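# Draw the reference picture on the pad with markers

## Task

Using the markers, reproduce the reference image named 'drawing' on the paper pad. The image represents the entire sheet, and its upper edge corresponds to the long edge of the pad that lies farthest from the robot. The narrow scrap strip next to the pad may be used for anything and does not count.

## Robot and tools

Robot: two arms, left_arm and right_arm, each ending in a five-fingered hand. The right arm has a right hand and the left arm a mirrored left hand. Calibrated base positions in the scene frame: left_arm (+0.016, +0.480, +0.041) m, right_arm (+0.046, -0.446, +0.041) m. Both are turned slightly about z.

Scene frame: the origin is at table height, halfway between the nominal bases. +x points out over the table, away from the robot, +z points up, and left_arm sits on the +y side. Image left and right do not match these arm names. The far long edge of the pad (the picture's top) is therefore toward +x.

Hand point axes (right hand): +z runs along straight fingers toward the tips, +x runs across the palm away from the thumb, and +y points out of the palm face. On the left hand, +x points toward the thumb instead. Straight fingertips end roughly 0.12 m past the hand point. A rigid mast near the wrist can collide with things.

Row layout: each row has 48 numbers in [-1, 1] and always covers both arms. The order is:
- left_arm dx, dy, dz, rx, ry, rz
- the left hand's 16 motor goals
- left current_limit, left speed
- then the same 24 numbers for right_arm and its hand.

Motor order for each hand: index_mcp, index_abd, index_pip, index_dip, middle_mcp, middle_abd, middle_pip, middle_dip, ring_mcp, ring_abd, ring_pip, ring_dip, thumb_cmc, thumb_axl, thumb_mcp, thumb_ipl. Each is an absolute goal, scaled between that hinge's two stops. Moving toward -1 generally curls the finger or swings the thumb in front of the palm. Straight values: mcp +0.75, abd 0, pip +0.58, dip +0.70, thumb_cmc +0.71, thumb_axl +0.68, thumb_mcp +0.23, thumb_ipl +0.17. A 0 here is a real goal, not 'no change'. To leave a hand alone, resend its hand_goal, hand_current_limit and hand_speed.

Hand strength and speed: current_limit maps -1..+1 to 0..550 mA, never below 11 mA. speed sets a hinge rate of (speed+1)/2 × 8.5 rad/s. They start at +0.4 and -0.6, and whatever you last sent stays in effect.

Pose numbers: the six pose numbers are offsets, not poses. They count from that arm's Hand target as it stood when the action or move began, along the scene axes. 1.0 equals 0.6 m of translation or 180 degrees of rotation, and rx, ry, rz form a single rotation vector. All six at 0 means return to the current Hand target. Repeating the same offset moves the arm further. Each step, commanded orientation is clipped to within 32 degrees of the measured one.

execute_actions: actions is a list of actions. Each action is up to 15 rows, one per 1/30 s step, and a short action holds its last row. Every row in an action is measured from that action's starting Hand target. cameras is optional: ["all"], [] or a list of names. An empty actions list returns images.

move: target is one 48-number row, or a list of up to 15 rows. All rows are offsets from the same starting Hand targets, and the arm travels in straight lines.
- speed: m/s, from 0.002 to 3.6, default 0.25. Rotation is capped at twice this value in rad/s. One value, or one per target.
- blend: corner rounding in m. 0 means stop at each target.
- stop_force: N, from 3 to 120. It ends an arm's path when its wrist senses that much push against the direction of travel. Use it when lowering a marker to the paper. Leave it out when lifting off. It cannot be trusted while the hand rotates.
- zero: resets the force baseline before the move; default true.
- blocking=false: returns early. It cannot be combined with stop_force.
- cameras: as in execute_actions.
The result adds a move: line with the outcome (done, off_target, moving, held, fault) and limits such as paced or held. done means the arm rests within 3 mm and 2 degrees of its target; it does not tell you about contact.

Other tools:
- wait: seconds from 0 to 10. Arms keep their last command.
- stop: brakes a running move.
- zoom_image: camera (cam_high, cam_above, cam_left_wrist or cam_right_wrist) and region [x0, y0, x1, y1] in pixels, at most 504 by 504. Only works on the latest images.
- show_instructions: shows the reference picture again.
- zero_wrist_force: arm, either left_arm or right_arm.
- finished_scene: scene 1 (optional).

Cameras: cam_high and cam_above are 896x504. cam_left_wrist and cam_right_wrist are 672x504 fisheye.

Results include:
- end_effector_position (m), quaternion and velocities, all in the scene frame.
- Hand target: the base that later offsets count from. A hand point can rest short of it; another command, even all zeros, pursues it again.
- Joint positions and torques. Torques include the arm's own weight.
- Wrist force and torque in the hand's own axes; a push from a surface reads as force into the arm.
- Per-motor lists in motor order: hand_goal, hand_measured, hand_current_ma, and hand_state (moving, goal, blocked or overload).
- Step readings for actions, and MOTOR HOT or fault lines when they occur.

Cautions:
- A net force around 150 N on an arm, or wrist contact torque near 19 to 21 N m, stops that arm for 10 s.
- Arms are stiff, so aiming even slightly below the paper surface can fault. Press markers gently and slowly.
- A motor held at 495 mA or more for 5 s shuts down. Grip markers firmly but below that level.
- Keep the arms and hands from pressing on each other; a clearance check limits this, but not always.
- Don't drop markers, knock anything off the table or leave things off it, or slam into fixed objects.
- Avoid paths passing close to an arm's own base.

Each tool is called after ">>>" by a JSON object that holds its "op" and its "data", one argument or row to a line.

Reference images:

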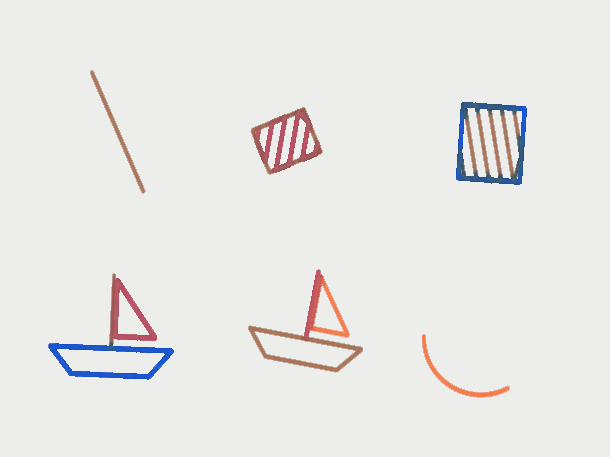

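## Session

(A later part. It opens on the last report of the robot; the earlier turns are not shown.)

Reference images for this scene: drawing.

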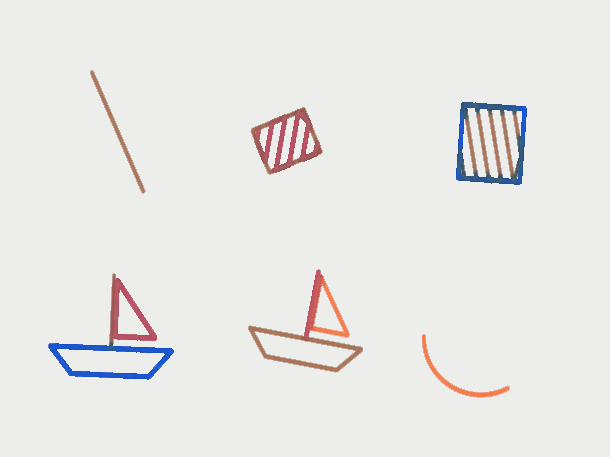

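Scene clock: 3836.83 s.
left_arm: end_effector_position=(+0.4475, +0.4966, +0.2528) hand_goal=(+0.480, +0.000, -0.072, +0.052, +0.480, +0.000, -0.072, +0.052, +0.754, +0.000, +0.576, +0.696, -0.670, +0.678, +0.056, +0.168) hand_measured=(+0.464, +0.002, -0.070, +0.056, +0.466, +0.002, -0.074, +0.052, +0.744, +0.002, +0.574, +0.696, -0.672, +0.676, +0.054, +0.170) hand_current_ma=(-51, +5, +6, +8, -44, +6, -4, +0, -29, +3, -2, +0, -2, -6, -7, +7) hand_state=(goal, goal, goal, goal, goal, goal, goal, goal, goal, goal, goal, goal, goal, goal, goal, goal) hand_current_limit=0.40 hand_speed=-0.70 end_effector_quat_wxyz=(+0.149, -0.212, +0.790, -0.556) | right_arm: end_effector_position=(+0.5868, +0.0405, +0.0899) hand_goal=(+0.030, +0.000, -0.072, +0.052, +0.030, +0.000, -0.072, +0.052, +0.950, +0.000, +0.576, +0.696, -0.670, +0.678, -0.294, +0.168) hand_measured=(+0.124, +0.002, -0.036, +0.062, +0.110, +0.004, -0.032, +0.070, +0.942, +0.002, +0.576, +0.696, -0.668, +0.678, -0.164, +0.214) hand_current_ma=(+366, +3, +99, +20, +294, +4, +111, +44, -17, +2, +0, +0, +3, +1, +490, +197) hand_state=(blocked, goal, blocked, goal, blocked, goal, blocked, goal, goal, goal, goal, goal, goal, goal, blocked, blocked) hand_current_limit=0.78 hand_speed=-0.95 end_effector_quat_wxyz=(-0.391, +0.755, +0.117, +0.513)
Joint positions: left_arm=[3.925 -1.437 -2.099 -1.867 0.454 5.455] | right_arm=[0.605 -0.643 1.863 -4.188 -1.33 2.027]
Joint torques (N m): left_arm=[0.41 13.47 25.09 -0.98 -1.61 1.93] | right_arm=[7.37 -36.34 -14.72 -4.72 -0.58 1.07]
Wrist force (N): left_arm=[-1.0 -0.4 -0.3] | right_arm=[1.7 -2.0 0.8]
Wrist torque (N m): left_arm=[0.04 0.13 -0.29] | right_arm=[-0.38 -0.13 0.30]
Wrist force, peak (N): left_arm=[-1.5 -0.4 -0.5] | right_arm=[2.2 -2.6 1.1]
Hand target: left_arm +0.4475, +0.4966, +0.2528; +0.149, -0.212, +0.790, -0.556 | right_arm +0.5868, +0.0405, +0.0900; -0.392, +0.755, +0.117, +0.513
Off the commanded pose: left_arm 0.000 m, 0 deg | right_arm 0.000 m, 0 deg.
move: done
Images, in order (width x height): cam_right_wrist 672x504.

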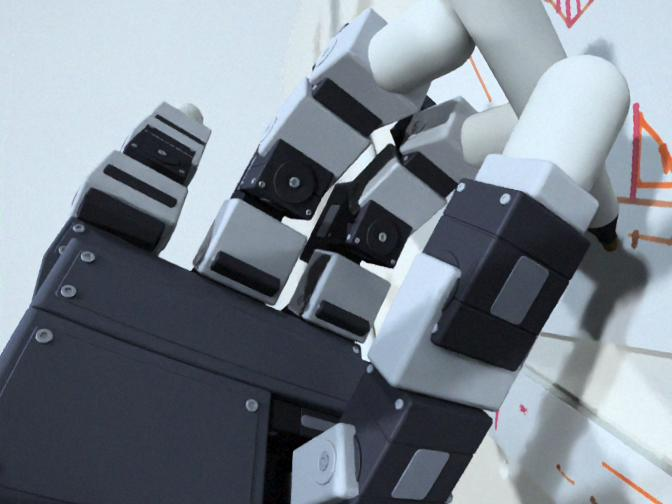

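>>> {"op": "move", "data": {
  "target": [
    [0,0,0,0,0,0,0.479,0,-0.073,0.051,0.479,0,-0.073,0.051,0.754,0,0.576,0.696,-0.671,0.677,0.056,0.168,0.4,-0.7,0,0,0.1,0,0,0,0.03,0,-0.073,0.051,0.03,0,-0.073,0.051,0.95,0,0.576,0.696,-0.671,0.677,-0.295,0.168,0.78,-0.95],
    [0,0,0,0,0,0,0.479,0,-0.073,0.051,0.479,0,-0.073,0.051,0.754,0,0.576,0.696,-0.671,0.677,0.056,0.168,0.4,-0.7,-0.0613,-0.2342,0.2167,0,0,0,0.03,0,-0.073,0.051,0.03,0,-0.073,0.051,0.95,0,0.576,0.696,-0.671,0.677,-0.295,0.168,0.78,-0.95],
    [0,0,0,0,0,0,0.479,0,-0.073,0.051,0.479,0,-0.073,0.051,0.754,0,0.576,0.696,-0.671,0.677,0.056,0.168,0.4,-0.7,-0.0613,-0.4,0.2167,0.1473,0.299,0,0.03,0,-0.073,0.051,0.03,0,-0.073,0.051,0.95,0,0.576,0.696,-0.671,0.677,-0.295,0.168,0.78,-0.95]
  ],
  "speed": [0.15,0.2,0.2],
  "blend": [0.03,0.03,0],
  "cameras": ["all"]
}}

>>> {"op": "zoom_image", "data": {
  "camera": "cam_above",
  "region": [405, 260, 485, 320]
}}

Scene clock: 3909.20 s.
left_arm: end_effector_position=(+0.4475, +0.4966, +0.2528) hand_goal=(+0.480, +0.000, -0.072, +0.052, +0.480, +0.000, -0.072, +0.052, +0.754, +0.000, +0.576, +0.696, -0.670, +0.678, +0.056, +0.168) hand_measured=(+0.464, +0.002, -0.070, +0.056, +0.466, +0.002, -0.074, +0.052, +0.744, +0.002, +0.574, +0.696, -0.672, +0.676, +0.054, +0.170) hand_current_ma=(-51, +5, +6, +8, -44, +6, -4, +0, -29, +3, -2, +0, -2, -6, -7, +7) hand_state=(goal, goal, goal, goal, goal, goal, goal, goal, goal, goal, goal, goal, goal, goal, goal, goal) hand_current_limit=0.40 hand_speed=-0.70 end_effector_quat_wxyz=(+0.149, -0.212, +0.790, -0.556) | right_arm: end_effector_position=(+0.5501, -0.1995, +0.2201) hand_goal=(+0.030, +0.000, -0.072, +0.052, +0.030, +0.000, -0.072, +0.052, +0.950, +0.000, +0.576, +0.696, -0.670, +0.678, -0.294, +0.168) hand_measured=(+0.124, +0.004, -0.036, +0.062, +0.110, +0.004, -0.032, +0.070, +0.942, +0.002, +0.576, +0.696, -0.668, +0.678, -0.164, +0.214) hand_current_ma=(+366, +4, +99, +20, +292, +5, +111, +44, -18, +2, +0, +0, +3, +1, +489, +197) hand_state=(blocked, goal, blocked, goal, blocked, goal, blocked, goal, goal, goal, goal, goal, goal, goal, blocked, blocked) hand_current_limit=0.78 hand_speed=-0.95 end_effector_quat_wxyz=(-0.558, +0.797, -0.187, +0.132)
Joint positions: left_arm=[3.925 -1.437 -2.099 -1.867 0.454 5.455] | right_arm=[-0.104 -1.331 2.211 -3.158 -0.466 2.332]
Joint torques (N m): left_arm=[0.49 13.19 24.52 -1 -1.68 1.96] | right_arm=[3.21 -23.38 -9.95 -0.85 1.77 1.12]
Wrist force (N): left_arm=[-1.0 -0.3 -0.1] | right_arm=[0.8 -2.6 1.4]
Wrist torque (N m): left_arm=[0.04 0.13 -0.30] | right_arm=[-0.43 -0.07 0.20]
Wrist force, peak (N): left_arm=[-1.5 -0.6 -0.5] | right_arm=[2.1 -2.8 1.8]
Hand target: left_arm +0.4475, +0.4966, +0.2528; +0.149, -0.212, +0.790, -0.556 | right_arm +0.5501, -0.1995, +0.2200; -0.558, +0.797, -0.187, +0.131
Off the commanded pose: left_arm 0.000 m, 0 deg | right_arm 0.000 m, 0 deg.
move: done

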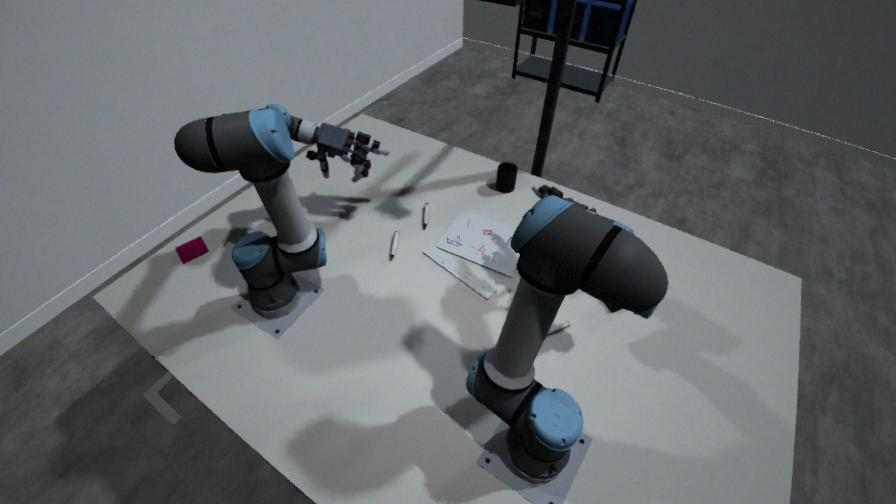

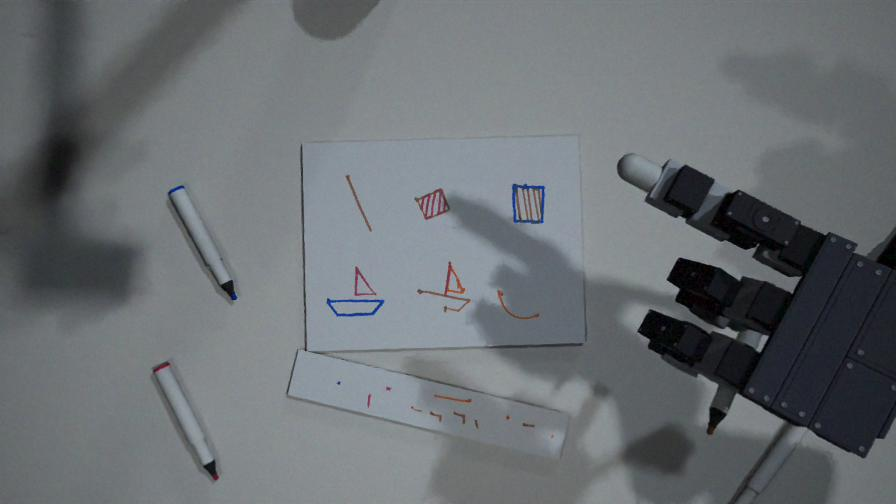

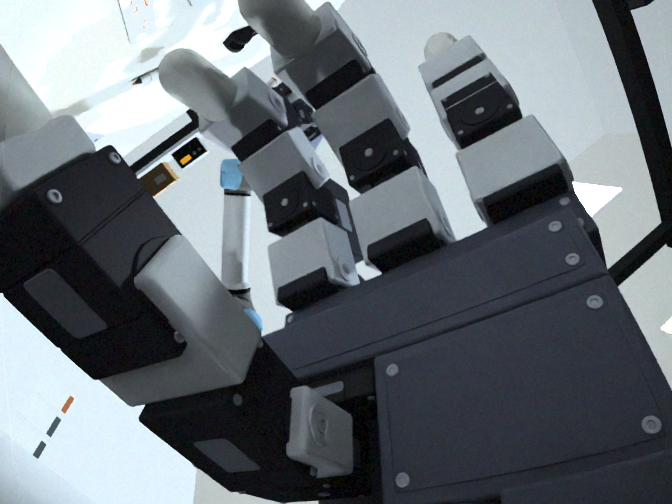

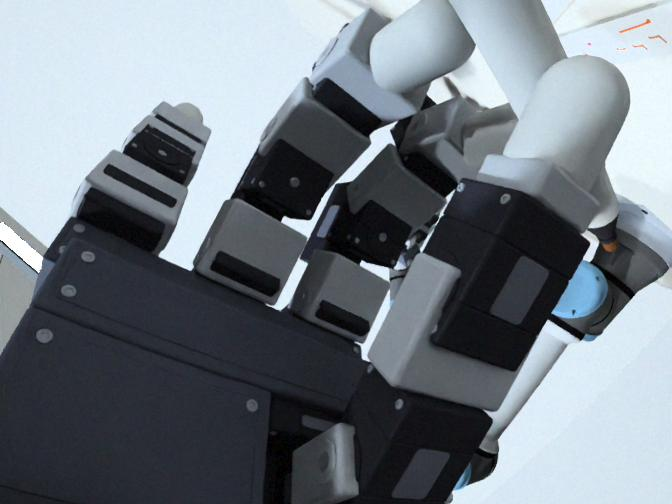

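Scaled by 6.300.

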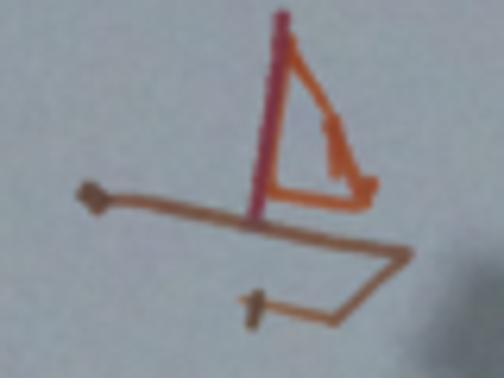

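>>> {"op": "move", "data": {
  "target": [
    [0,0,0,0,0,0,0.479,0,-0.073,0.051,0.479,0,-0.073,0.051,0.754,0,0.576,0.696,-0.671,0.677,0.056,0.168,0.4,-0.7,0.0667,0,-0.1,0,0,0,0.03,0,-0.073,0.051,0.03,0,-0.073,0.051,0.95,0,0.576,0.696,-0.671,0.677,-0.295,0.168,0.78,-0.95],
    [0,0,0,0,0,0,0.479,0,-0.073,0.051,0.479,0,-0.073,0.051,0.754,0,0.576,0.696,-0.671,0.677,0.056,0.168,0.4,-0.7,0.0667,0,-0.2667,0,0,0,0.03,0,-0.073,0.051,0.03,0,-0.073,0.051,0.95,0,0.576,0.696,-0.671,0.677,-0.295,0.168,0.78,-0.95]
  ],
  "speed": [0.15,0.12],
  "blend": [0.02,0],
  "cameras": ["cam_above","cam_right_wrist"]
}}

Scene clock: 3924.80 s.
left_arm: end_effector_position=(+0.4475, +0.4966, +0.2528) hand_goal=(+0.480, +0.000, -0.072, +0.052, +0.480, +0.000, -0.072, +0.052, +0.754, +0.000, +0.576, +0.696, -0.670, +0.678, +0.056, +0.168) hand_measured=(+0.464, +0.002, -0.070, +0.056, +0.466, +0.002, -0.074, +0.052, +0.744, +0.002, +0.574, +0.696, -0.672, +0.676, +0.054, +0.170) hand_current_ma=(-51, +5, +6, +8, -44, +6, -4, +0, -29, +3, -2, +0, -2, -6, -7, +7) hand_state=(goal, goal, goal, goal, goal, goal, goal, goal, goal, goal, goal, goal, goal, goal, goal, goal) hand_current_limit=0.40 hand_speed=-0.70 end_effector_quat_wxyz=(+0.149, -0.212, +0.790, -0.556) | right_arm: end_effector_position=(+0.5901, -0.1995, +0.0600) hand_goal=(+0.030, +0.000, -0.072, +0.052, +0.030, +0.000, -0.072, +0.052, +0.950, +0.000, +0.576, +0.696, -0.670, +0.678, -0.294, +0.168) hand_measured=(+0.124, +0.004, -0.036, +0.062, +0.110, +0.004, -0.032, +0.070, +0.940, +0.002, +0.576, +0.696, -0.668, +0.678, -0.164, +0.214) hand_current_ma=(+366, +4, +99, +20, +291, +5, +111, +44, -21, +2, +0, +0, +3, +1, +490, +197) hand_state=(blocked, goal, blocked, goal, blocked, goal, blocked, goal, goal, goal, goal, goal, goal, goal, blocked, blocked) hand_current_limit=0.78 hand_speed=-0.95 end_effector_quat_wxyz=(-0.558, +0.797, -0.188, +0.131)
Joint positions: left_arm=[3.925 -1.437 -2.099 -1.867 0.454 5.455] | right_arm=[-0.091 -0.864 2.131 -3.562 -0.474 2.353]
Joint torques (N m): left_arm=[0.71 12.81 24.19 -1.02 -1.57 1.95] | right_arm=[4.14 -29.4 -1.71 -1.26 0.2 -0.94]
Wrist force (N): left_arm=[-1.3 -0.3 -0.2] | right_arm=[0.8 -2.2 1.4]
Wrist torque (N m): left_arm=[0.04 0.16 -0.32] | right_arm=[-0.39 -0.07 0.21]
Wrist force, peak (N): left_arm=[-1.4 -0.6 -0.5] | right_arm=[0.4 -3.3 0.7]
Hand target: left_arm +0.4475, +0.4966, +0.2528; +0.149, -0.212, +0.790, -0.556 | right_arm +0.5901, -0.1995, +0.0600; -0.558, +0.797, -0.187, +0.131
Off the commanded pose: left_arm 0.000 m, 0 deg | right_arm 0.000 m, 0 deg.
move: done
Images, in order (width x height): cam_above 896x504, cam_right_wrist 672x504.

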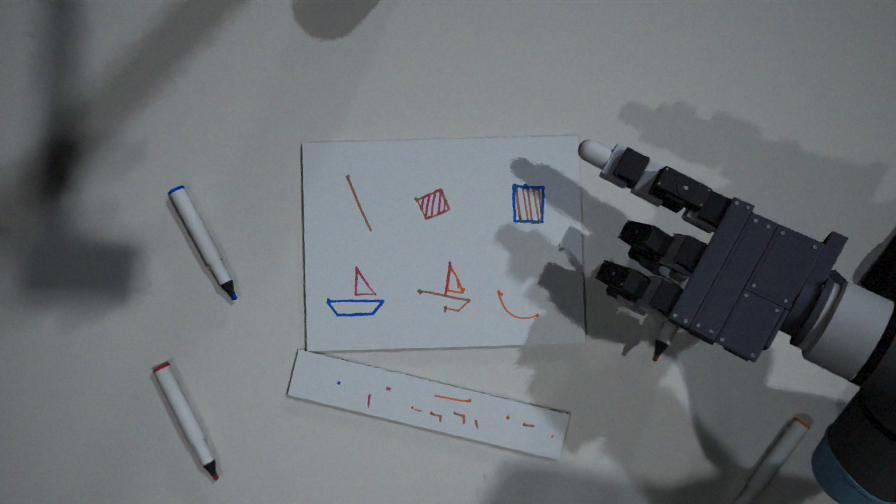

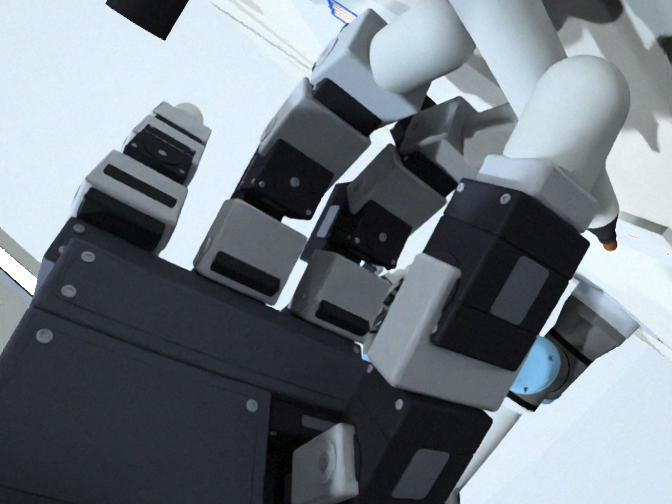

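>>> {"op": "move", "data": {
  "target": [0,0,0,0,0,0,0.479,0,-0.073,0.051,0.479,0,-0.073,0.051,0.754,0,0.576,0.696,-0.671,0.677,0.056,0.168,0.4,-0.7,0,0,-0.0458,0,0,0,0.03,0,-0.073,0.051,0.03,0,-0.073,0.051,0.95,0,0.576,0.696,-0.671,0.677,-0.295,0.168,0.78,-0.95],
  "speed": 0.012,
  "stop_force": 4,
  "cameras": ["cam_above"]
}}

>>> {"op": "zoom_image", "data": {
  "camera": "cam_above",
  "region": [580, 220, 780, 380]
}}

Scene clock: 3942.90 s.
left_arm: end_effector_position=(+0.4475, +0.4966, +0.2528) hand_goal=(+0.480, +0.000, -0.072, +0.052, +0.480, +0.000, -0.072, +0.052, +0.754, +0.000, +0.576, +0.696, -0.670, +0.678, +0.056, +0.168) hand_measured=(+0.464, +0.002, -0.070, +0.056, +0.466, +0.002, -0.074, +0.052, +0.744, +0.002, +0.574, +0.696, -0.672, +0.676, +0.054, +0.170) hand_current_ma=(-51, +5, +6, +8, -44, +6, -4, +0, -29, +3, -2, +0, -2, -6, -7, +7) hand_state=(goal, goal, goal, goal, goal, goal, goal, goal, goal, goal, goal, goal, goal, goal, goal, goal) hand_current_limit=0.40 hand_speed=-0.70 end_effector_quat_wxyz=(+0.149, -0.212, +0.790, -0.556) | right_arm: end_effector_position=(+0.5901, -0.1995, +0.0385) hand_goal=(+0.030, +0.000, -0.072, +0.052, +0.030, +0.000, -0.072, +0.052, +0.950, +0.000, +0.576, +0.696, -0.670, +0.678, -0.294, +0.168) hand_measured=(+0.124, +0.000, -0.022, +0.068, +0.108, +0.002, -0.060, +0.044, +0.940, +0.002, +0.576, +0.696, -0.660, +0.682, -0.164, +0.214) hand_current_ma=(+366, +0, +151, +38, +291, +1, +27, -16, -21, +2, +0, +0, +21, +6, +490, +199) hand_state=(blocked, goal, blocked, goal, blocked, goal, goal, goal, goal, goal, goal, goal, goal, goal, blocked, blocked) hand_current_limit=0.78 hand_speed=-0.95 end_effector_quat_wxyz=(-0.558, +0.797, -0.187, +0.131)
Joint positions: left_arm=[3.925 -1.437 -2.099 -1.867 0.454 5.455] | right_arm=[-0.091 -0.807 2.122 -3.61 -0.474 2.353]
Joint torques (N m): left_arm=[0.86 12.43 24.83 -1.07 -1.52 1.96] | right_arm=[8.32 -38.19 -0.06 0.7 -0.36 -0.63]
Wrist force (N): left_arm=[-1.0 -0.2 0.0] | right_arm=[0.8 -3.7 1.4]
Wrist torque (N m): left_arm=[0.04 0.13 -0.30] | right_arm=[-0.48 -0.03 0.12]
Wrist force, peak (N): left_arm=[-1.6 -0.4 -0.3] | right_arm=[-0.1 -13.3 -2.0]
Hand target: left_arm +0.4475, +0.4966, +0.2528; +0.149, -0.212, +0.790, -0.556 | right_arm +0.5901, -0.1995, +0.0385; -0.558, +0.797, -0.187, +0.131 (not the last commanded pose)
Off the commanded pose: left_arm 0.000 m, 0 deg | right_arm 0.006 m, 0 deg.
move: contact (right_arm)
Images, in order (width x height): cam_above 896x504.

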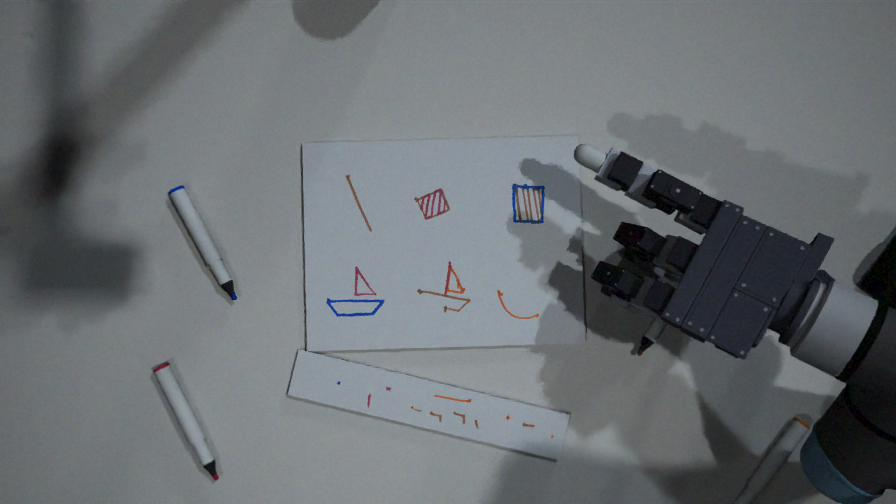

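Scaled by 2.520.

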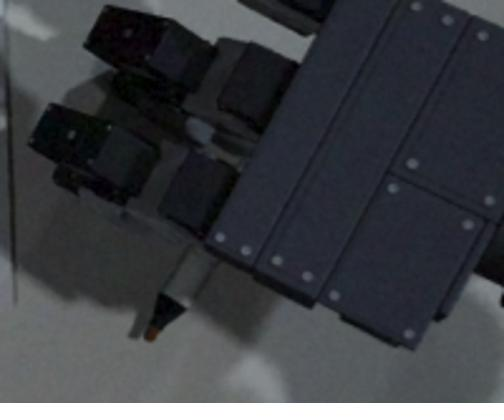

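>>> {"op": "move", "data": {
  "target": [0,0,0,0,0,0,0.479,0,-0.073,0.051,0.479,0,-0.073,0.051,0.754,0,0.576,0.696,-0.671,0.677,0.056,0.168,0.4,-0.7,0,0,0,0,0,0,0.26,0,-0.073,0.051,0.26,0,-0.073,0.051,0.95,0,0.576,0.696,-0.671,0.677,-0.06,0.168,0.4,-0.88],
  "speed": 0.01,
  "cameras": ["cam_above","cam_right_wrist"]
}}

>>> {"op": "zoom_image", "data": {
  "camera": "cam_above",
  "region": [580, 220, 780, 380]
}}

Scene clock: 3951.63 s.
left_arm: end_effector_position=(+0.4475, +0.4966, +0.2528) hand_goal=(+0.480, +0.000, -0.072, +0.052, +0.480, +0.000, -0.072, +0.052, +0.754, +0.000, +0.576, +0.696, -0.670, +0.678, +0.056, +0.168) hand_measured=(+0.464, +0.002, -0.070, +0.056, +0.466, +0.002, -0.074, +0.052, +0.744, +0.002, +0.574, +0.696, -0.672, +0.676, +0.054, +0.170) hand_current_ma=(-51, +5, +6, +8, -44, +6, -4, +0, -29, +3, -2, +0, -2, -6, -7, +7) hand_state=(goal, goal, goal, goal, goal, goal, goal, goal, goal, goal, goal, goal, goal, goal, goal, goal) hand_current_limit=0.40 hand_speed=-0.70 end_effector_quat_wxyz=(+0.149, -0.212, +0.790, -0.556) | right_arm: end_effector_position=(+0.5901, -0.1995, +0.0385) hand_goal=(+0.260, +0.000, -0.072, +0.052, +0.260, +0.000, -0.072, +0.052, +0.950, +0.000, +0.576, +0.696, -0.670, +0.678, -0.060, +0.168) hand_measured=(+0.250, +0.000, -0.068, +0.056, +0.250, +0.002, -0.070, +0.050, +0.940, +0.002, +0.576, +0.696, -0.666, +0.680, -0.062, +0.170) hand_current_ma=(-24, +0, +6, +5, -22, +1, +4, -4, -21, +2, +0, +0, +7, +5, -3, +5) hand_state=(goal, goal, goal, goal, goal, goal, goal, goal, goal, goal, goal, goal, goal, goal, goal, goal) hand_current_limit=0.40 hand_speed=-0.88 end_effector_quat_wxyz=(-0.558, +0.797, -0.187, +0.131)
Joint positions: left_arm=[3.925 -1.437 -2.099 -1.867 0.454 5.455] | right_arm=[-0.091 -0.807 2.122 -3.61 -0.474 2.353]
Joint torques (N m): left_arm=[1.27 12.25 24.9 -1.01 -1.52 1.86] | right_arm=[9.2 -37.92 -2.1 0.43 -0.12 -0.56]
Wrist force (N): left_arm=[-0.9 -0.5 -0.3] | right_arm=[0.9 -2.2 1.2]
Wrist torque (N m): left_arm=[0.03 0.12 -0.28] | right_arm=[-0.36 -0.08 0.23]
Wrist force, peak (N): left_arm=[-1.4 -0.7 -0.3] | right_arm=[1.2 -4.1 0.9]
Hand target: left_arm +0.4475, +0.4966, +0.2528; +0.149, -0.212, +0.790, -0.556 | right_arm +0.5901, -0.1995, +0.0385; -0.558, +0.797, -0.187, +0.131
Off the commanded pose: left_arm 0.000 m, 0 deg | right_arm 0.000 m, 0 deg.
move: done
Images, in order (width x height): cam_above 896x504, cam_right_wrist 672x504.

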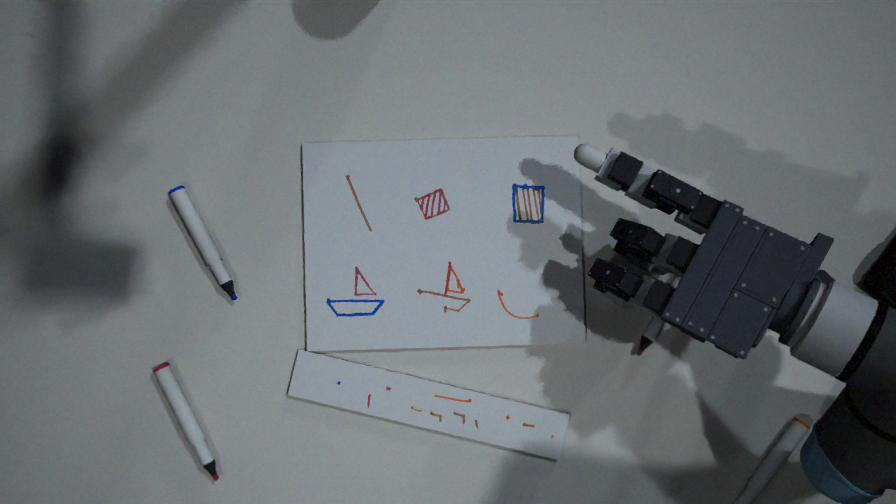

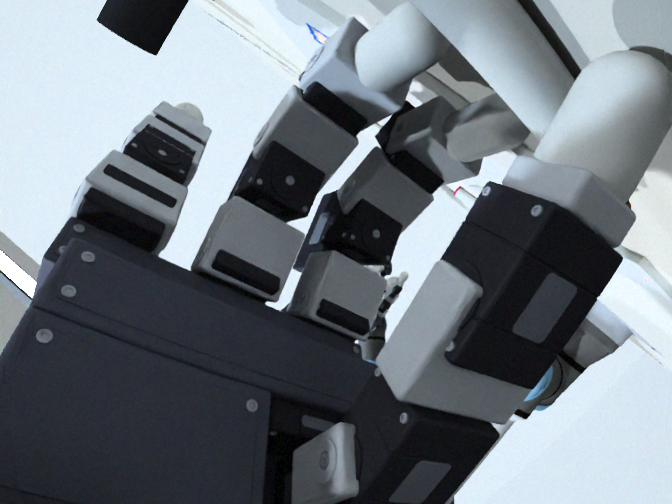

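Scaled by 2.520.

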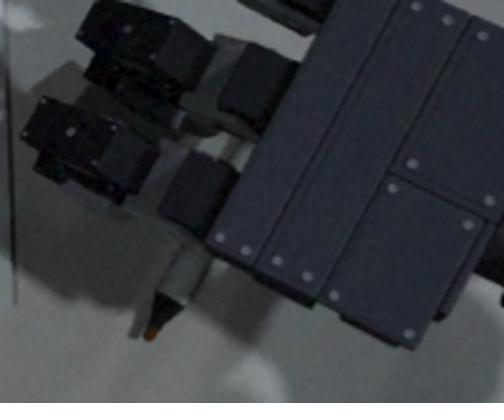

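>>> {"op": "move", "data": {
  "target": [0,0,0,0,0,0,0.479,0,-0.073,0.051,0.479,0,-0.073,0.051,0.754,0,0.576,0.696,-0.671,0.677,0.056,0.168,0.4,-0.7,0,0,-0.0058,0,0,0,0.26,0,-0.073,0.051,0.26,0,-0.073,0.051,0.95,0,0.576,0.696,-0.671,0.677,-0.06,0.168,0.4,-0.88],
  "speed": 0.01,
  "stop_force": 4
}}

>>> {"op": "move", "data": {
  "target": [0,0,0,0,0,0,0.479,0,-0.073,0.051,0.479,0,-0.073,0.051,0.754,0,0.576,0.696,-0.671,0.677,0.056,0.168,0.4,-0.7,0,0,0,0,0,0,0.03,0,-0.073,0.051,0.03,0,-0.073,0.051,0.95,0,0.576,0.696,-0.671,0.677,-0.295,0.168,0.78,-0.95],
  "speed": 0.01,
  "cameras": ["cam_above","cam_right_wrist"]
}}

>>> {"op": "zoom_image", "data": {
  "camera": "cam_above",
  "region": [580, 220, 780, 380]
}}

Scene clock: 3966.17 s.
left_arm: end_effector_position=(+0.4475, +0.4966, +0.2528) hand_goal=(+0.480, +0.000, -0.072, +0.052, +0.480, +0.000, -0.072, +0.052, +0.754, +0.000, +0.576, +0.696, -0.670, +0.678, +0.056, +0.168) hand_measured=(+0.464, +0.002, -0.070, +0.056, +0.466, +0.002, -0.074, +0.052, +0.744, +0.002, +0.574, +0.696, -0.672, +0.676, +0.054, +0.170) hand_current_ma=(-51, +5, +6, +8, -44, +6, -4, +0, -29, +3, -2, +0, -2, -6, -7, +7) hand_state=(goal, goal, goal, goal, goal, goal, goal, goal, goal, goal, goal, goal, goal, goal, goal, goal) hand_current_limit=0.40 hand_speed=-0.70 end_effector_quat_wxyz=(+0.149, -0.212, +0.790, -0.556) | right_arm: end_effector_position=(+0.5901, -0.1995, +0.0362) hand_goal=(+0.260, +0.000, -0.072, +0.052, +0.260, +0.000, -0.072, +0.052, +0.950, +0.000, +0.576, +0.696, -0.670, +0.678, -0.060, +0.168) hand_measured=(+0.250, +0.000, -0.068, +0.056, +0.250, +0.002, -0.070, +0.050, +0.940, +0.002, +0.576, +0.696, -0.666, +0.680, -0.062, +0.170) hand_current_ma=(-24, +0, +6, +5, -22, +1, +4, -4, -21, +2, +0, +0, +8, +5, -2, +3) hand_state=(goal, goal, goal, goal, goal, goal, goal, goal, goal, goal, goal, goal, goal, goal, goal, goal) hand_current_limit=0.40 hand_speed=-0.88 end_effector_quat_wxyz=(-0.558, +0.797, -0.187, +0.131)
Joint positions: left_arm=[3.925 -1.437 -2.099 -1.867 0.454 5.455] | right_arm=[-0.091 -0.801 2.121 -3.615 -0.474 2.353]
Joint torques (N m): left_arm=[1.05 12.36 24.43 -0.99 -1.51 1.85] | right_arm=[10.1 -43.39 0.07 0.88 0.25 -1.27]
Wrist force (N): left_arm=[-1.2 -0.4 -0.2] | right_arm=[0.5 -5.5 0.0]
Wrist torque (N m): left_arm=[0.04 0.15 -0.31] | right_arm=[-0.63 -0.06 0.24]
Wrist force, peak (N): left_arm=[-1.4 -0.7 -0.4] | right_arm=[0.0 -9.9 -2.3]
Hand target: left_arm +0.4475, +0.4966, +0.2528; +0.149, -0.212, +0.790, -0.556 | right_arm +0.5901, -0.1995, +0.0362; -0.558, +0.797, -0.187, +0.131 (not the last commanded pose)
Off the commanded pose: left_arm 0.000 m, 0 deg | right_arm 0.001 m, 0 deg.
move: contact (right_arm)

Scene clock: 3967.73 s.
left_arm: end_effector_position=(+0.4475, +0.4966, +0.2528) hand_goal=(+0.480, +0.000, -0.072, +0.052, +0.480, +0.000, -0.072, +0.052, +0.754, +0.000, +0.576, +0.696, -0.670, +0.678, +0.056, +0.168) hand_measured=(+0.464, +0.002, -0.070, +0.056, +0.466, +0.002, -0.074, +0.052, +0.744, +0.002, +0.574, +0.696, -0.672, +0.676, +0.054, +0.170) hand_current_ma=(-51, +5, +6, +8, -44, +6, -4, +0, -29, +3, -2, +0, -2, -6, -7, +7) hand_state=(goal, goal, goal, goal, goal, goal, goal, goal, goal, goal, goal, goal, goal, goal, goal, goal) hand_current_limit=0.40 hand_speed=-0.70 end_effector_quat_wxyz=(+0.149, -0.212, +0.790, -0.556) | right_arm: end_effector_position=(+0.5901, -0.1995, +0.0362) hand_goal=(+0.030, +0.000, -0.072, +0.052, +0.030, +0.000, -0.072, +0.052, +0.950, +0.000, +0.576, +0.696, -0.670, +0.678, -0.294, +0.168) hand_measured=(+0.112, +0.000, -0.056, +0.056, +0.112, +0.002, -0.058, +0.052, +0.940, +0.002, +0.576, +0.696, -0.666, +0.680, -0.136, +0.204) hand_current_ma=(+307, +0, +36, +5, +302, +1, +31, -1, -21, +2, +0, +0, +8, +4, +490, +142) hand_state=(blocked, goal, goal, goal, blocked, goal, goal, goal, goal, goal, goal, goal, goal, goal, blocked, blocked) hand_current_limit=0.78 hand_speed=-0.95 end_effector_quat_wxyz=(-0.558, +0.797, -0.187, +0.131)
Joint positions: left_arm=[3.925 -1.437 -2.099 -1.867 0.454 5.455] | right_arm=[-0.091 -0.801 2.121 -3.615 -0.474 2.353]
Joint torques (N m): left_arm=[1.04 12.24 24.52 -0.98 -1.45 1.94] | right_arm=[9.95 -42.25 -1.44 -0.72 0.24 -1.14]
Wrist force (N): left_arm=[-1.3 -0.5 -0.2] | right_arm=[0.8 -6.5 0.2]
Wrist torque (N m): left_arm=[0.02 0.17 -0.32] | right_arm=[-0.52 -0.06 0.21]
Wrist force, peak (N): left_arm=[-1.3 -0.7 -0.3] | right_arm=[1.1 -6.9 0.5]
Hand target: left_arm +0.4475, +0.4966, +0.2528; +0.149, -0.212, +0.790, -0.556 | right_arm +0.5901, -0.1995, +0.0362; -0.558, +0.797, -0.187, +0.131
Off the commanded pose: left_arm 0.000 m, 0 deg | right_arm 0.000 m, 0 deg.
move: done
Images, in order (width x height): cam_above 896x504, cam_right_wrist 672x504.

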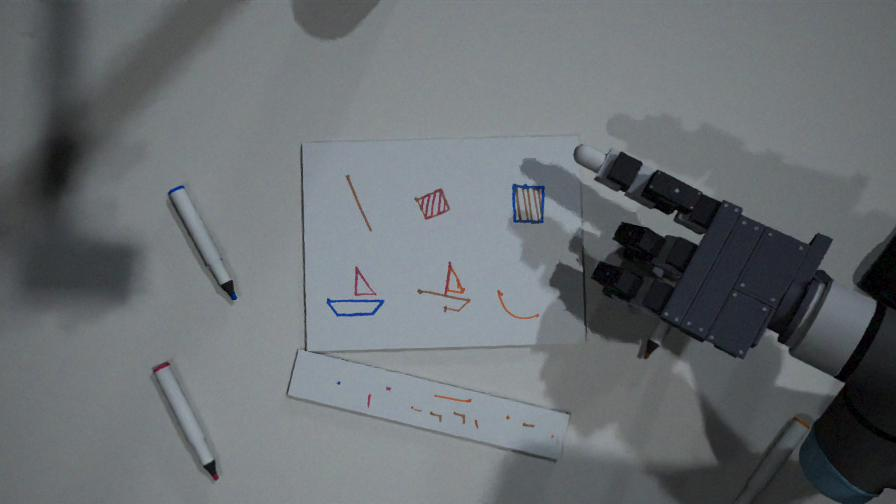

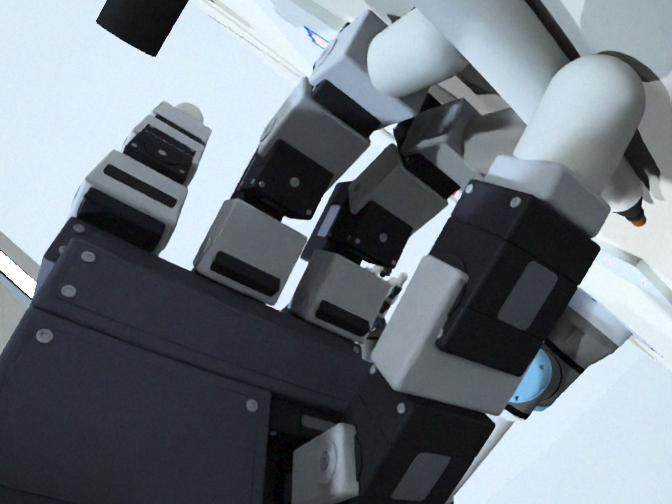

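Scaled by 2.520.

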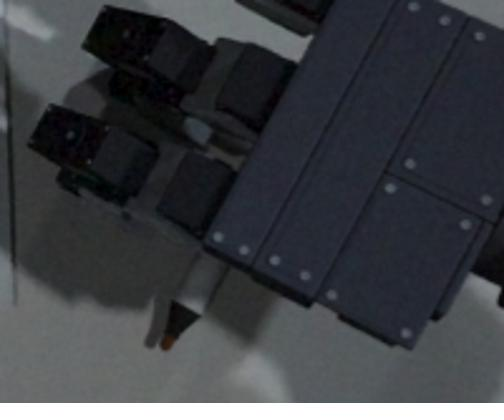

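>>> {"op": "move", "data": {
  "target": [
    [0,0,0,0,0,0,0.479,0,-0.073,0.051,0.479,0,-0.073,0.051,0.754,0,0.576,0.696,-0.671,0.677,0.056,0.168,0.4,-0.7,0,0,0.03,0,0,0,0.03,0,-0.073,0.051,0.03,0,-0.073,0.051,0.95,0,0.576,0.696,-0.671,0.677,-0.295,0.168,0.78,-0.95],
    [0,0,0,0,0,0,0.479,0,-0.073,0.051,0.479,0,-0.073,0.051,0.754,0,0.576,0.696,-0.671,0.677,0.056,0.168,0.4,-0.7,0,0,0.2833,0,0,0,0.03,0,-0.073,0.051,0.03,0,-0.073,0.051,0.95,0,0.576,0.696,-0.671,0.677,-0.295,0.168,0.78,-0.95],
    [0,0,0,0,0,0,0.479,0,-0.073,0.051,0.479,0,-0.073,0.051,0.754,0,0.576,0.696,-0.671,0.677,0.056,0.168,0.4,-0.7,-0.05,0.1667,0.2833,-0.1473,-0.299,0,0.03,0,-0.073,0.051,0.03,0,-0.073,0.051,0.95,0,0.576,0.696,-0.671,0.677,-0.295,0.168,0.78,-0.95]
  ],
  "speed": [0.04,0.15,0.2],
  "cameras": ["cam_above","cam_right_wrist"]
}}

Scene clock: 3984.57 s.
left_arm: end_effector_position=(+0.4475, +0.4966, +0.2528) hand_goal=(+0.480, +0.000, -0.072, +0.052, +0.480, +0.000, -0.072, +0.052, +0.754, +0.000, +0.576, +0.696, -0.670, +0.678, +0.056, +0.168) hand_measured=(+0.464, +0.002, -0.070, +0.056, +0.466, +0.002, -0.074, +0.052, +0.744, +0.002, +0.574, +0.696, -0.672, +0.676, +0.054, +0.170) hand_current_ma=(-51, +5, +6, +8, -44, +6, -4, +0, -29, +3, -2, +0, -2, -6, -7, +7) hand_state=(goal, goal, goal, goal, goal, goal, goal, goal, goal, goal, goal, goal, goal, goal, goal, goal) hand_current_limit=0.40 hand_speed=-0.70 end_effector_quat_wxyz=(+0.149, -0.212, +0.790, -0.556) | right_arm: end_effector_position=(+0.5601, -0.0994, +0.2063) hand_goal=(+0.030, +0.000, -0.072, +0.052, +0.030, +0.000, -0.072, +0.052, +0.950, +0.000, +0.576, +0.696, -0.670, +0.678, -0.294, +0.168) hand_measured=(+0.110, +0.000, -0.048, +0.058, +0.104, +0.002, -0.050, +0.058, +0.940, +0.002, +0.576, +0.696, -0.662, +0.680, -0.136, +0.204) hand_current_ma=(+298, +1, +63, +9, +268, +2, +53, +11, -22, +2, +0, +0, +14, +4, +490, +144) hand_state=(blocked, goal, blocked, goal, blocked, goal, blocked, goal, goal, goal, goal, goal, goal, goal, blocked, blocked) hand_current_limit=0.78 hand_speed=-0.95 end_effector_quat_wxyz=(-0.392, +0.755, +0.117, +0.513)
Joint positions: left_arm=[3.925 -1.437 -2.099 -1.867 0.454 5.455] | right_arm=[0.335 -1.05 2.25 -4.148 -1.064 1.975]
Joint torques (N m): left_arm=[1.52 12.01 24.27 -1.06 -1.5 1.94] | right_arm=[2.53 -26.71 -3.74 -1.94 -0.65 -1.53]
Wrist force (N): left_arm=[-0.9 -0.4 0.0] | right_arm=[1.7 -2.0 0.8]
Wrist torque (N m): left_arm=[0.01 0.12 -0.29] | right_arm=[-0.38 -0.12 0.39]
Wrist force, peak (N): left_arm=[-1.4 -0.4 -0.6] | right_arm=[1.1 -7.2 0.2]
Hand target: left_arm +0.4475, +0.4966, +0.2528; +0.149, -0.212, +0.790, -0.556 | right_arm +0.5601, -0.0994, +0.2062; -0.392, +0.755, +0.117, +0.513
Off the commanded pose: left_arm 0.000 m, 0 deg | right_arm 0.000 m, 0 deg.
move: done
Images, in order (width x height): cam_above 896x504, cam_right_wrist 672x504.

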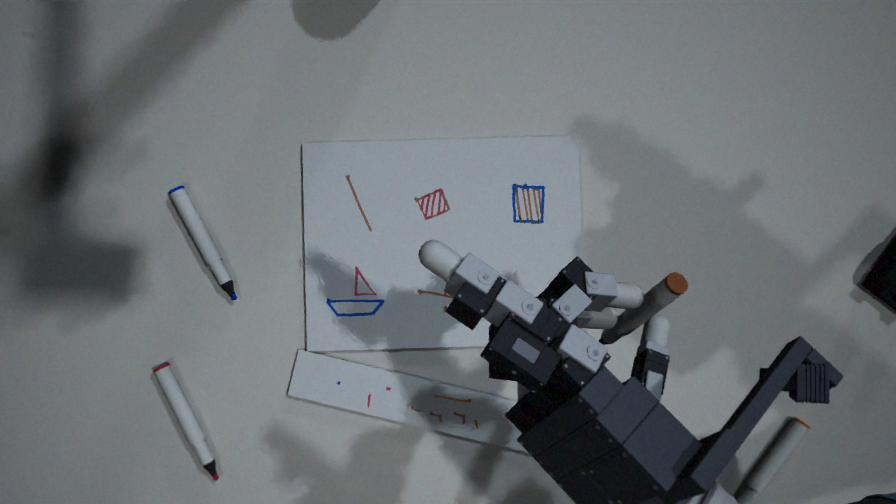

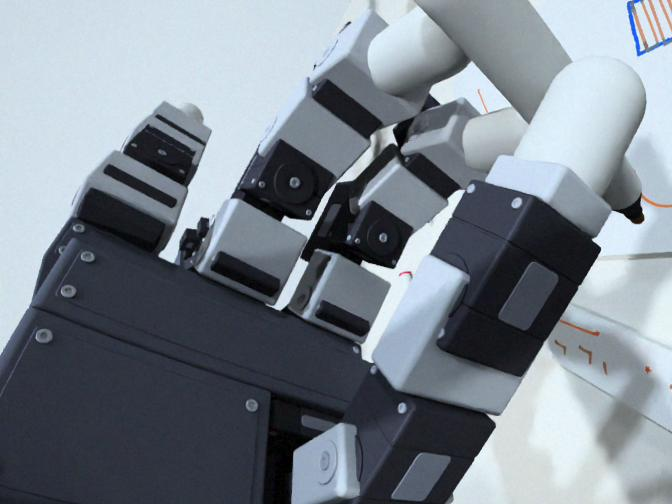

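>>> {"op": "move", "data": {
  "target": [
    [0,0,0,0,0,0,0.479,0,-0.073,0.051,0.479,0,-0.073,0.051,0.754,0,0.576,0.696,-0.671,0.677,0.056,0.168,0.4,-0.7,0.0357,0.2423,-0.12,0,0,0,0.03,0,-0.073,0.051,0.03,0,-0.073,0.051,0.95,0,0.576,0.696,-0.671,0.677,-0.295,0.168,0.78,-0.95],
    [0,0,0,0,0,0,0.479,0,-0.073,0.051,0.479,0,-0.073,0.051,0.754,0,0.576,0.696,-0.671,0.677,0.056,0.168,0.4,-0.7,0.0357,0.2423,-0.1805,0,0,0,0.03,0,-0.073,0.051,0.03,0,-0.073,0.051,0.95,0,0.576,0.696,-0.671,0.677,-0.295,0.168,0.78,-0.95]
  ],
  "speed": [0.15,0.05],
  "blend": [0.01,0],
  "cameras": ["cam_above","cam_right_wrist"]
}}

>>> {"op": "zoom_image", "data": {
  "camera": "cam_right_wrist",
  "region": [572, 150, 672, 310]
}}

>>> {"op": "zoom_image", "data": {
  "camera": "cam_above",
  "region": [410, 270, 490, 330]
}}

Scene clock: 4015.63 s.
left_arm: end_effector_position=(+0.4475, +0.4966, +0.2528) hand_goal=(+0.480, +0.000, -0.072, +0.052, +0.480, +0.000, -0.072, +0.052, +0.754, +0.000, +0.576, +0.696, -0.670, +0.678, +0.056, +0.168) hand_measured=(+0.464, +0.002, -0.070, +0.056, +0.466, +0.002, -0.074, +0.052, +0.744, +0.002, +0.574, +0.696, -0.672, +0.676, +0.054, +0.170) hand_current_ma=(-51, +5, +6, +8, -44, +6, -4, +0, -29, +3, -2, +0, -2, -6, -7, +7) hand_state=(goal, goal, goal, goal, goal, goal, goal, goal, goal, goal, goal, goal, goal, goal, goal, goal) hand_current_limit=0.40 hand_speed=-0.70 end_effector_quat_wxyz=(+0.149, -0.212, +0.790, -0.556) | right_arm: end_effector_position=(+0.5816, +0.0460, +0.0981) hand_goal=(+0.030, +0.000, -0.072, +0.052, +0.030, +0.000, -0.072, +0.052, +0.950, +0.000, +0.576, +0.696, -0.670, +0.678, -0.294, +0.168) hand_measured=(+0.110, +0.000, -0.046, +0.058, +0.104, +0.002, -0.050, +0.058, +0.940, +0.002, +0.576, +0.696, -0.662, +0.680, -0.136, +0.204) hand_current_ma=(+298, +1, +63, +9, +265, +3, +53, +11, -21, +2, +0, +0, +15, +4, +490, +145) hand_state=(blocked, goal, blocked, goal, blocked, goal, blocked, goal, goal, goal, goal, goal, goal, goal, blocked, blocked) hand_current_limit=0.78 hand_speed=-0.95 end_effector_quat_wxyz=(-0.392, +0.755, +0.117, +0.513) end_effector_velocity=(+0.000, +0.000, +0.000) end_effector_angular_velocity=(-0.003, +0.005, +0.000)
Joint positions: left_arm=[3.925 -1.437 -2.099 -1.867 0.454 5.455] | right_arm=[0.62 -0.661 1.867 -4.175 -1.345 2.03]
Joint velocities: left_arm=[within noise] | right_arm=[0 -0.003 0.002 0.006 0 0]
Joint torques (N m): left_arm=[1.48 12.14 24.88 -0.98 -1.42 1.96] | right_arm=[4.02 -49.3 -3.13 0.43 -0.95 -1.48]
Wrist force (N): left_arm=[-1.3 -0.4 -0.3] | right_arm=[1.7 -2.4 0.6]
Wrist torque (N m): left_arm=[0.04 0.17 -0.32] | right_arm=[-0.43 -0.12 0.28]
Wrist force, peak (N): left_arm=[-1.5 -0.7 -0.1] | right_arm=[1.6 -3.1 1.9]
Hand target: left_arm +0.4475, +0.4966, +0.2528; +0.149, -0.212, +0.790, -0.556 | right_arm +0.5815, +0.0459, +0.0979; -0.392, +0.755, +0.117, +0.513
Off the commanded pose: left_arm 0.000 m, 0 deg | right_arm 0.000 m, 0 deg.
move: done
Images, in order (width x height): cam_above 896x504, cam_right_wrist 672x504.

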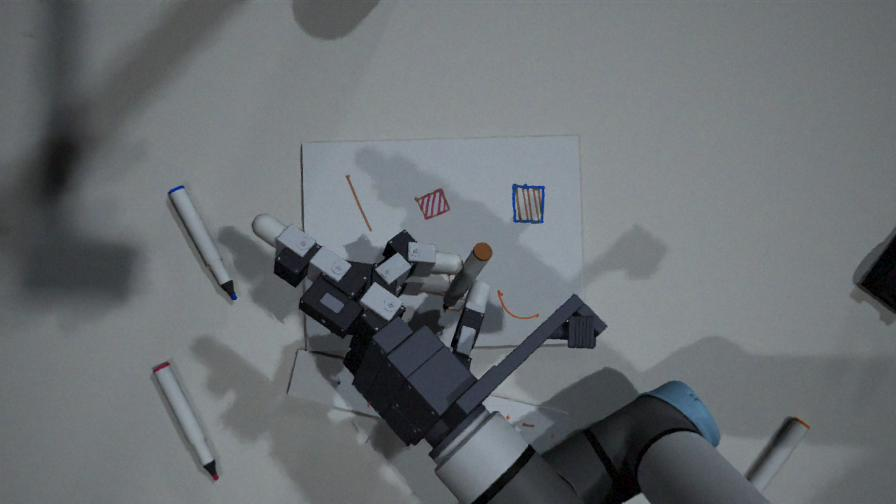

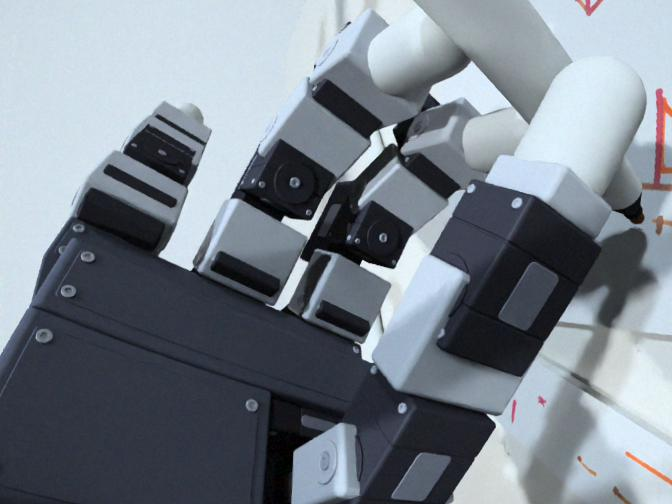

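Scaled by 3.150 from the camera's 672x504 image, which has a finer 960x720 frame.

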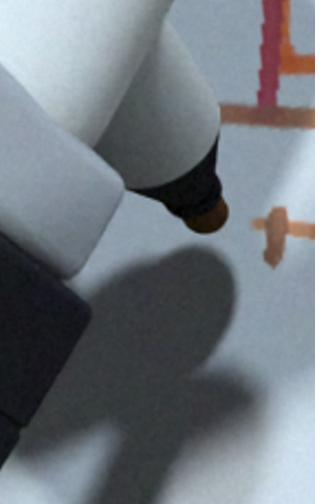

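Scaled by 6.300.

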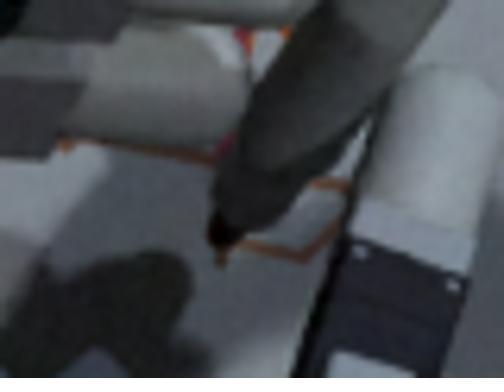

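>>> {"op": "move", "data": {
  "target": [0,0,0,0,0,0,0.479,0,-0.073,0.051,0.479,0,-0.073,0.051,0.754,0,0.576,0.696,-0.671,0.677,0.056,0.168,0.4,-0.7,0,0.0015,-0.0167,0,0,0,0.03,0,-0.073,0.051,0.03,0,-0.073,0.051,0.95,0,0.576,0.696,-0.671,0.677,-0.295,0.168,0.78,-0.95],
  "speed": 0.03
}}

>>> {"op": "move", "data": {
  "target": [0,0,0,0,0,0,0.479,0,-0.073,0.051,0.479,0,-0.073,0.051,0.754,0,0.576,0.696,-0.671,0.677,0.056,0.168,0.4,-0.7,0,0,-0.015,0,0,0,0.03,0,-0.073,0.051,0.03,0,-0.073,0.051,0.95,0,0.576,0.696,-0.671,0.677,-0.295,0.168,0.78,-0.95],
  "speed": 0.004,
  "stop_force": 3,
  "cameras": ["cam_right_wrist"]
}}

>>> {"op": "zoom_image", "data": {
  "camera": "cam_right_wrist",
  "region": [572, 150, 672, 310]
}}

Scene clock: 4026.20 s.
left_arm: end_effector_position=(+0.4475, +0.4966, +0.2528) hand_goal=(+0.480, +0.000, -0.072, +0.052, +0.480, +0.000, -0.072, +0.052, +0.754, +0.000, +0.576, +0.696, -0.670, +0.678, +0.056, +0.168) hand_measured=(+0.464, +0.002, -0.070, +0.056, +0.466, +0.002, -0.074, +0.052, +0.744, +0.002, +0.574, +0.696, -0.672, +0.676, +0.054, +0.170) hand_current_ma=(-51, +5, +6, +8, -44, +6, -4, +0, -29, +3, -2, +0, -2, -6, -7, +7) hand_state=(goal, goal, goal, goal, goal, goal, goal, goal, goal, goal, goal, goal, goal, goal, goal, goal) hand_current_limit=0.40 hand_speed=-0.70 end_effector_quat_wxyz=(+0.149, -0.212, +0.790, -0.556) | right_arm: end_effector_position=(+0.5815, +0.0469, +0.0879) hand_goal=(+0.030, +0.000, -0.072, +0.052, +0.030, +0.000, -0.072, +0.052, +0.950, +0.000, +0.576, +0.696, -0.670, +0.678, -0.294, +0.168) hand_measured=(+0.110, +0.000, -0.046, +0.058, +0.104, +0.002, -0.050, +0.058, +0.940, +0.002, +0.576, +0.696, -0.662, +0.680, -0.136, +0.204) hand_current_ma=(+298, +1, +63, +9, +265, +3, +53, +11, -21, +2, +0, +0, +15, +4, +489, +145) hand_state=(blocked, goal, blocked, goal, blocked, goal, blocked, goal, goal, goal, goal, goal, goal, goal, blocked, blocked) hand_current_limit=0.78 hand_speed=-0.95 end_effector_quat_wxyz=(-0.392, +0.755, +0.117, +0.513)
Joint positions: left_arm=[3.925 -1.437 -2.099 -1.867 0.454 5.455] | right_arm=[0.621 -0.637 1.858 -4.19 -1.346 2.03]
Joint torques (N m): left_arm=[2.06 12.09 24.94 -0.94 -1.45 1.96] | right_arm=[6.74 -50.29 -6.07 -1 -0.95 1.63]
Wrist force (N): left_arm=[-1.1 -0.7 -0.1] | right_arm=[2.0 -1.8 0.7]
Wrist torque (N m): left_arm=[-0.02 0.14 -0.29] | right_arm=[-0.35 -0.16 0.33]
Wrist force, peak (N): left_arm=[-1.4 -0.6 -0.3] | right_arm=[2.1 -2.4 0.9]
Hand target: left_arm +0.4475, +0.4966, +0.2528; +0.149, -0.212, +0.790, -0.556 | right_arm +0.5815, +0.0468, +0.0879; -0.392, +0.755, +0.117, +0.513
Off the commanded pose: left_arm 0.000 m, 0 deg | right_arm 0.000 m, 0 deg.
move: done

Scene clock: 4027.70 s.
left_arm: end_effector_position=(+0.4475, +0.4966, +0.2528) hand_goal=(+0.480, +0.000, -0.072, +0.052, +0.480, +0.000, -0.072, +0.052, +0.754, +0.000, +0.576, +0.696, -0.670, +0.678, +0.056, +0.168) hand_measured=(+0.464, +0.002, -0.070, +0.056, +0.466, +0.002, -0.074, +0.052, +0.744, +0.002, +0.574, +0.696, -0.672, +0.676, +0.054, +0.170) hand_current_ma=(-51, +5, +6, +8, -44, +6, -4, +0, -29, +3, -2, +0, -2, -6, -7, +7) hand_state=(goal, goal, goal, goal, goal, goal, goal, goal, goal, goal, goal, goal, goal, goal, goal, goal) hand_current_limit=0.40 hand_speed=-0.70 end_effector_quat_wxyz=(+0.149, -0.212, +0.790, -0.556) | right_arm: end_effector_position=(+0.5815, +0.0469, +0.0850) hand_goal=(+0.030, +0.000, -0.072, +0.052, +0.030, +0.000, -0.072, +0.052, +0.950, +0.000, +0.576, +0.696, -0.670, +0.678, -0.294, +0.168) hand_measured=(+0.110, -0.010, -0.046, +0.058, +0.104, -0.002, -0.048, +0.062, +0.940, +0.002, +0.576, +0.696, -0.666, +0.680, -0.136, +0.204) hand_current_ma=(+298, -15, +63, +9, +264, -3, +61, +20, -21, +2, +0, +0, +5, +1, +490, +145) hand_state=(blocked, goal, blocked, goal, blocked, goal, blocked, goal, goal, goal, goal, goal, goal, goal, blocked, blocked) hand_current_limit=0.78 hand_speed=-0.95 end_effector_quat_wxyz=(-0.392, +0.755, +0.117, +0.513)
Joint positions: left_arm=[3.925 -1.437 -2.099 -1.867 0.454 5.455] | right_arm=[0.621 -0.631 1.856 -4.194 -1.346 2.03]
Joint torques (N m): left_arm=[1.57 12.09 24.82 -1.1 -1.45 1.94] | right_arm=[-0.93 -48.38 -1.69 1.01 -1.3 1.82]
Wrist force (N): left_arm=[-1.1 -0.3 -0.1] | right_arm=[3.8 -2.7 1.0]
Wrist torque (N m): left_arm=[0.04 0.14 -0.30] | right_arm=[-0.43 -0.15 0.24]
Wrist force, peak (N): left_arm=[-1.4 -0.4 -0.3] | right_arm=[5.3 -2.9 1.1]
Hand target: left_arm +0.4475, +0.4966, +0.2528; +0.149, -0.212, +0.790, -0.556 | right_arm +0.5815, +0.0469, +0.0849; -0.392, +0.755, +0.117, +0.513 (not the last commanded pose)
Off the commanded pose: left_arm 0.000 m, 0 deg | right_arm 0.006 m, 0 deg.
move: contact (right_arm)
Images, in order (width x height): cam_right_wrist 672x504.

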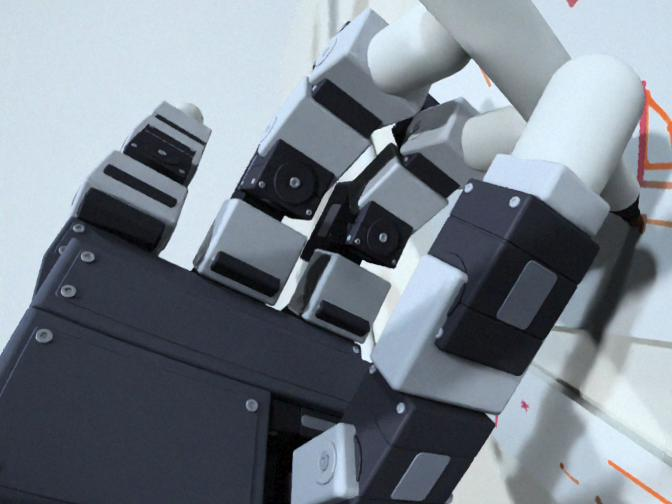

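Scaled by 3.150 from the camera's 672x504 image, which has a finer 960x720 frame.

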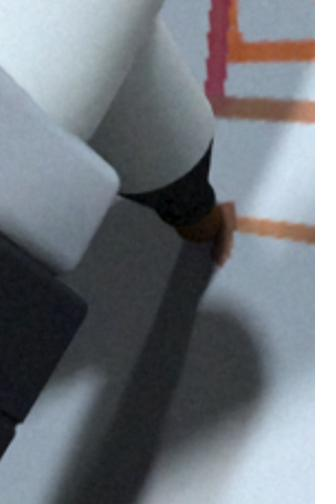

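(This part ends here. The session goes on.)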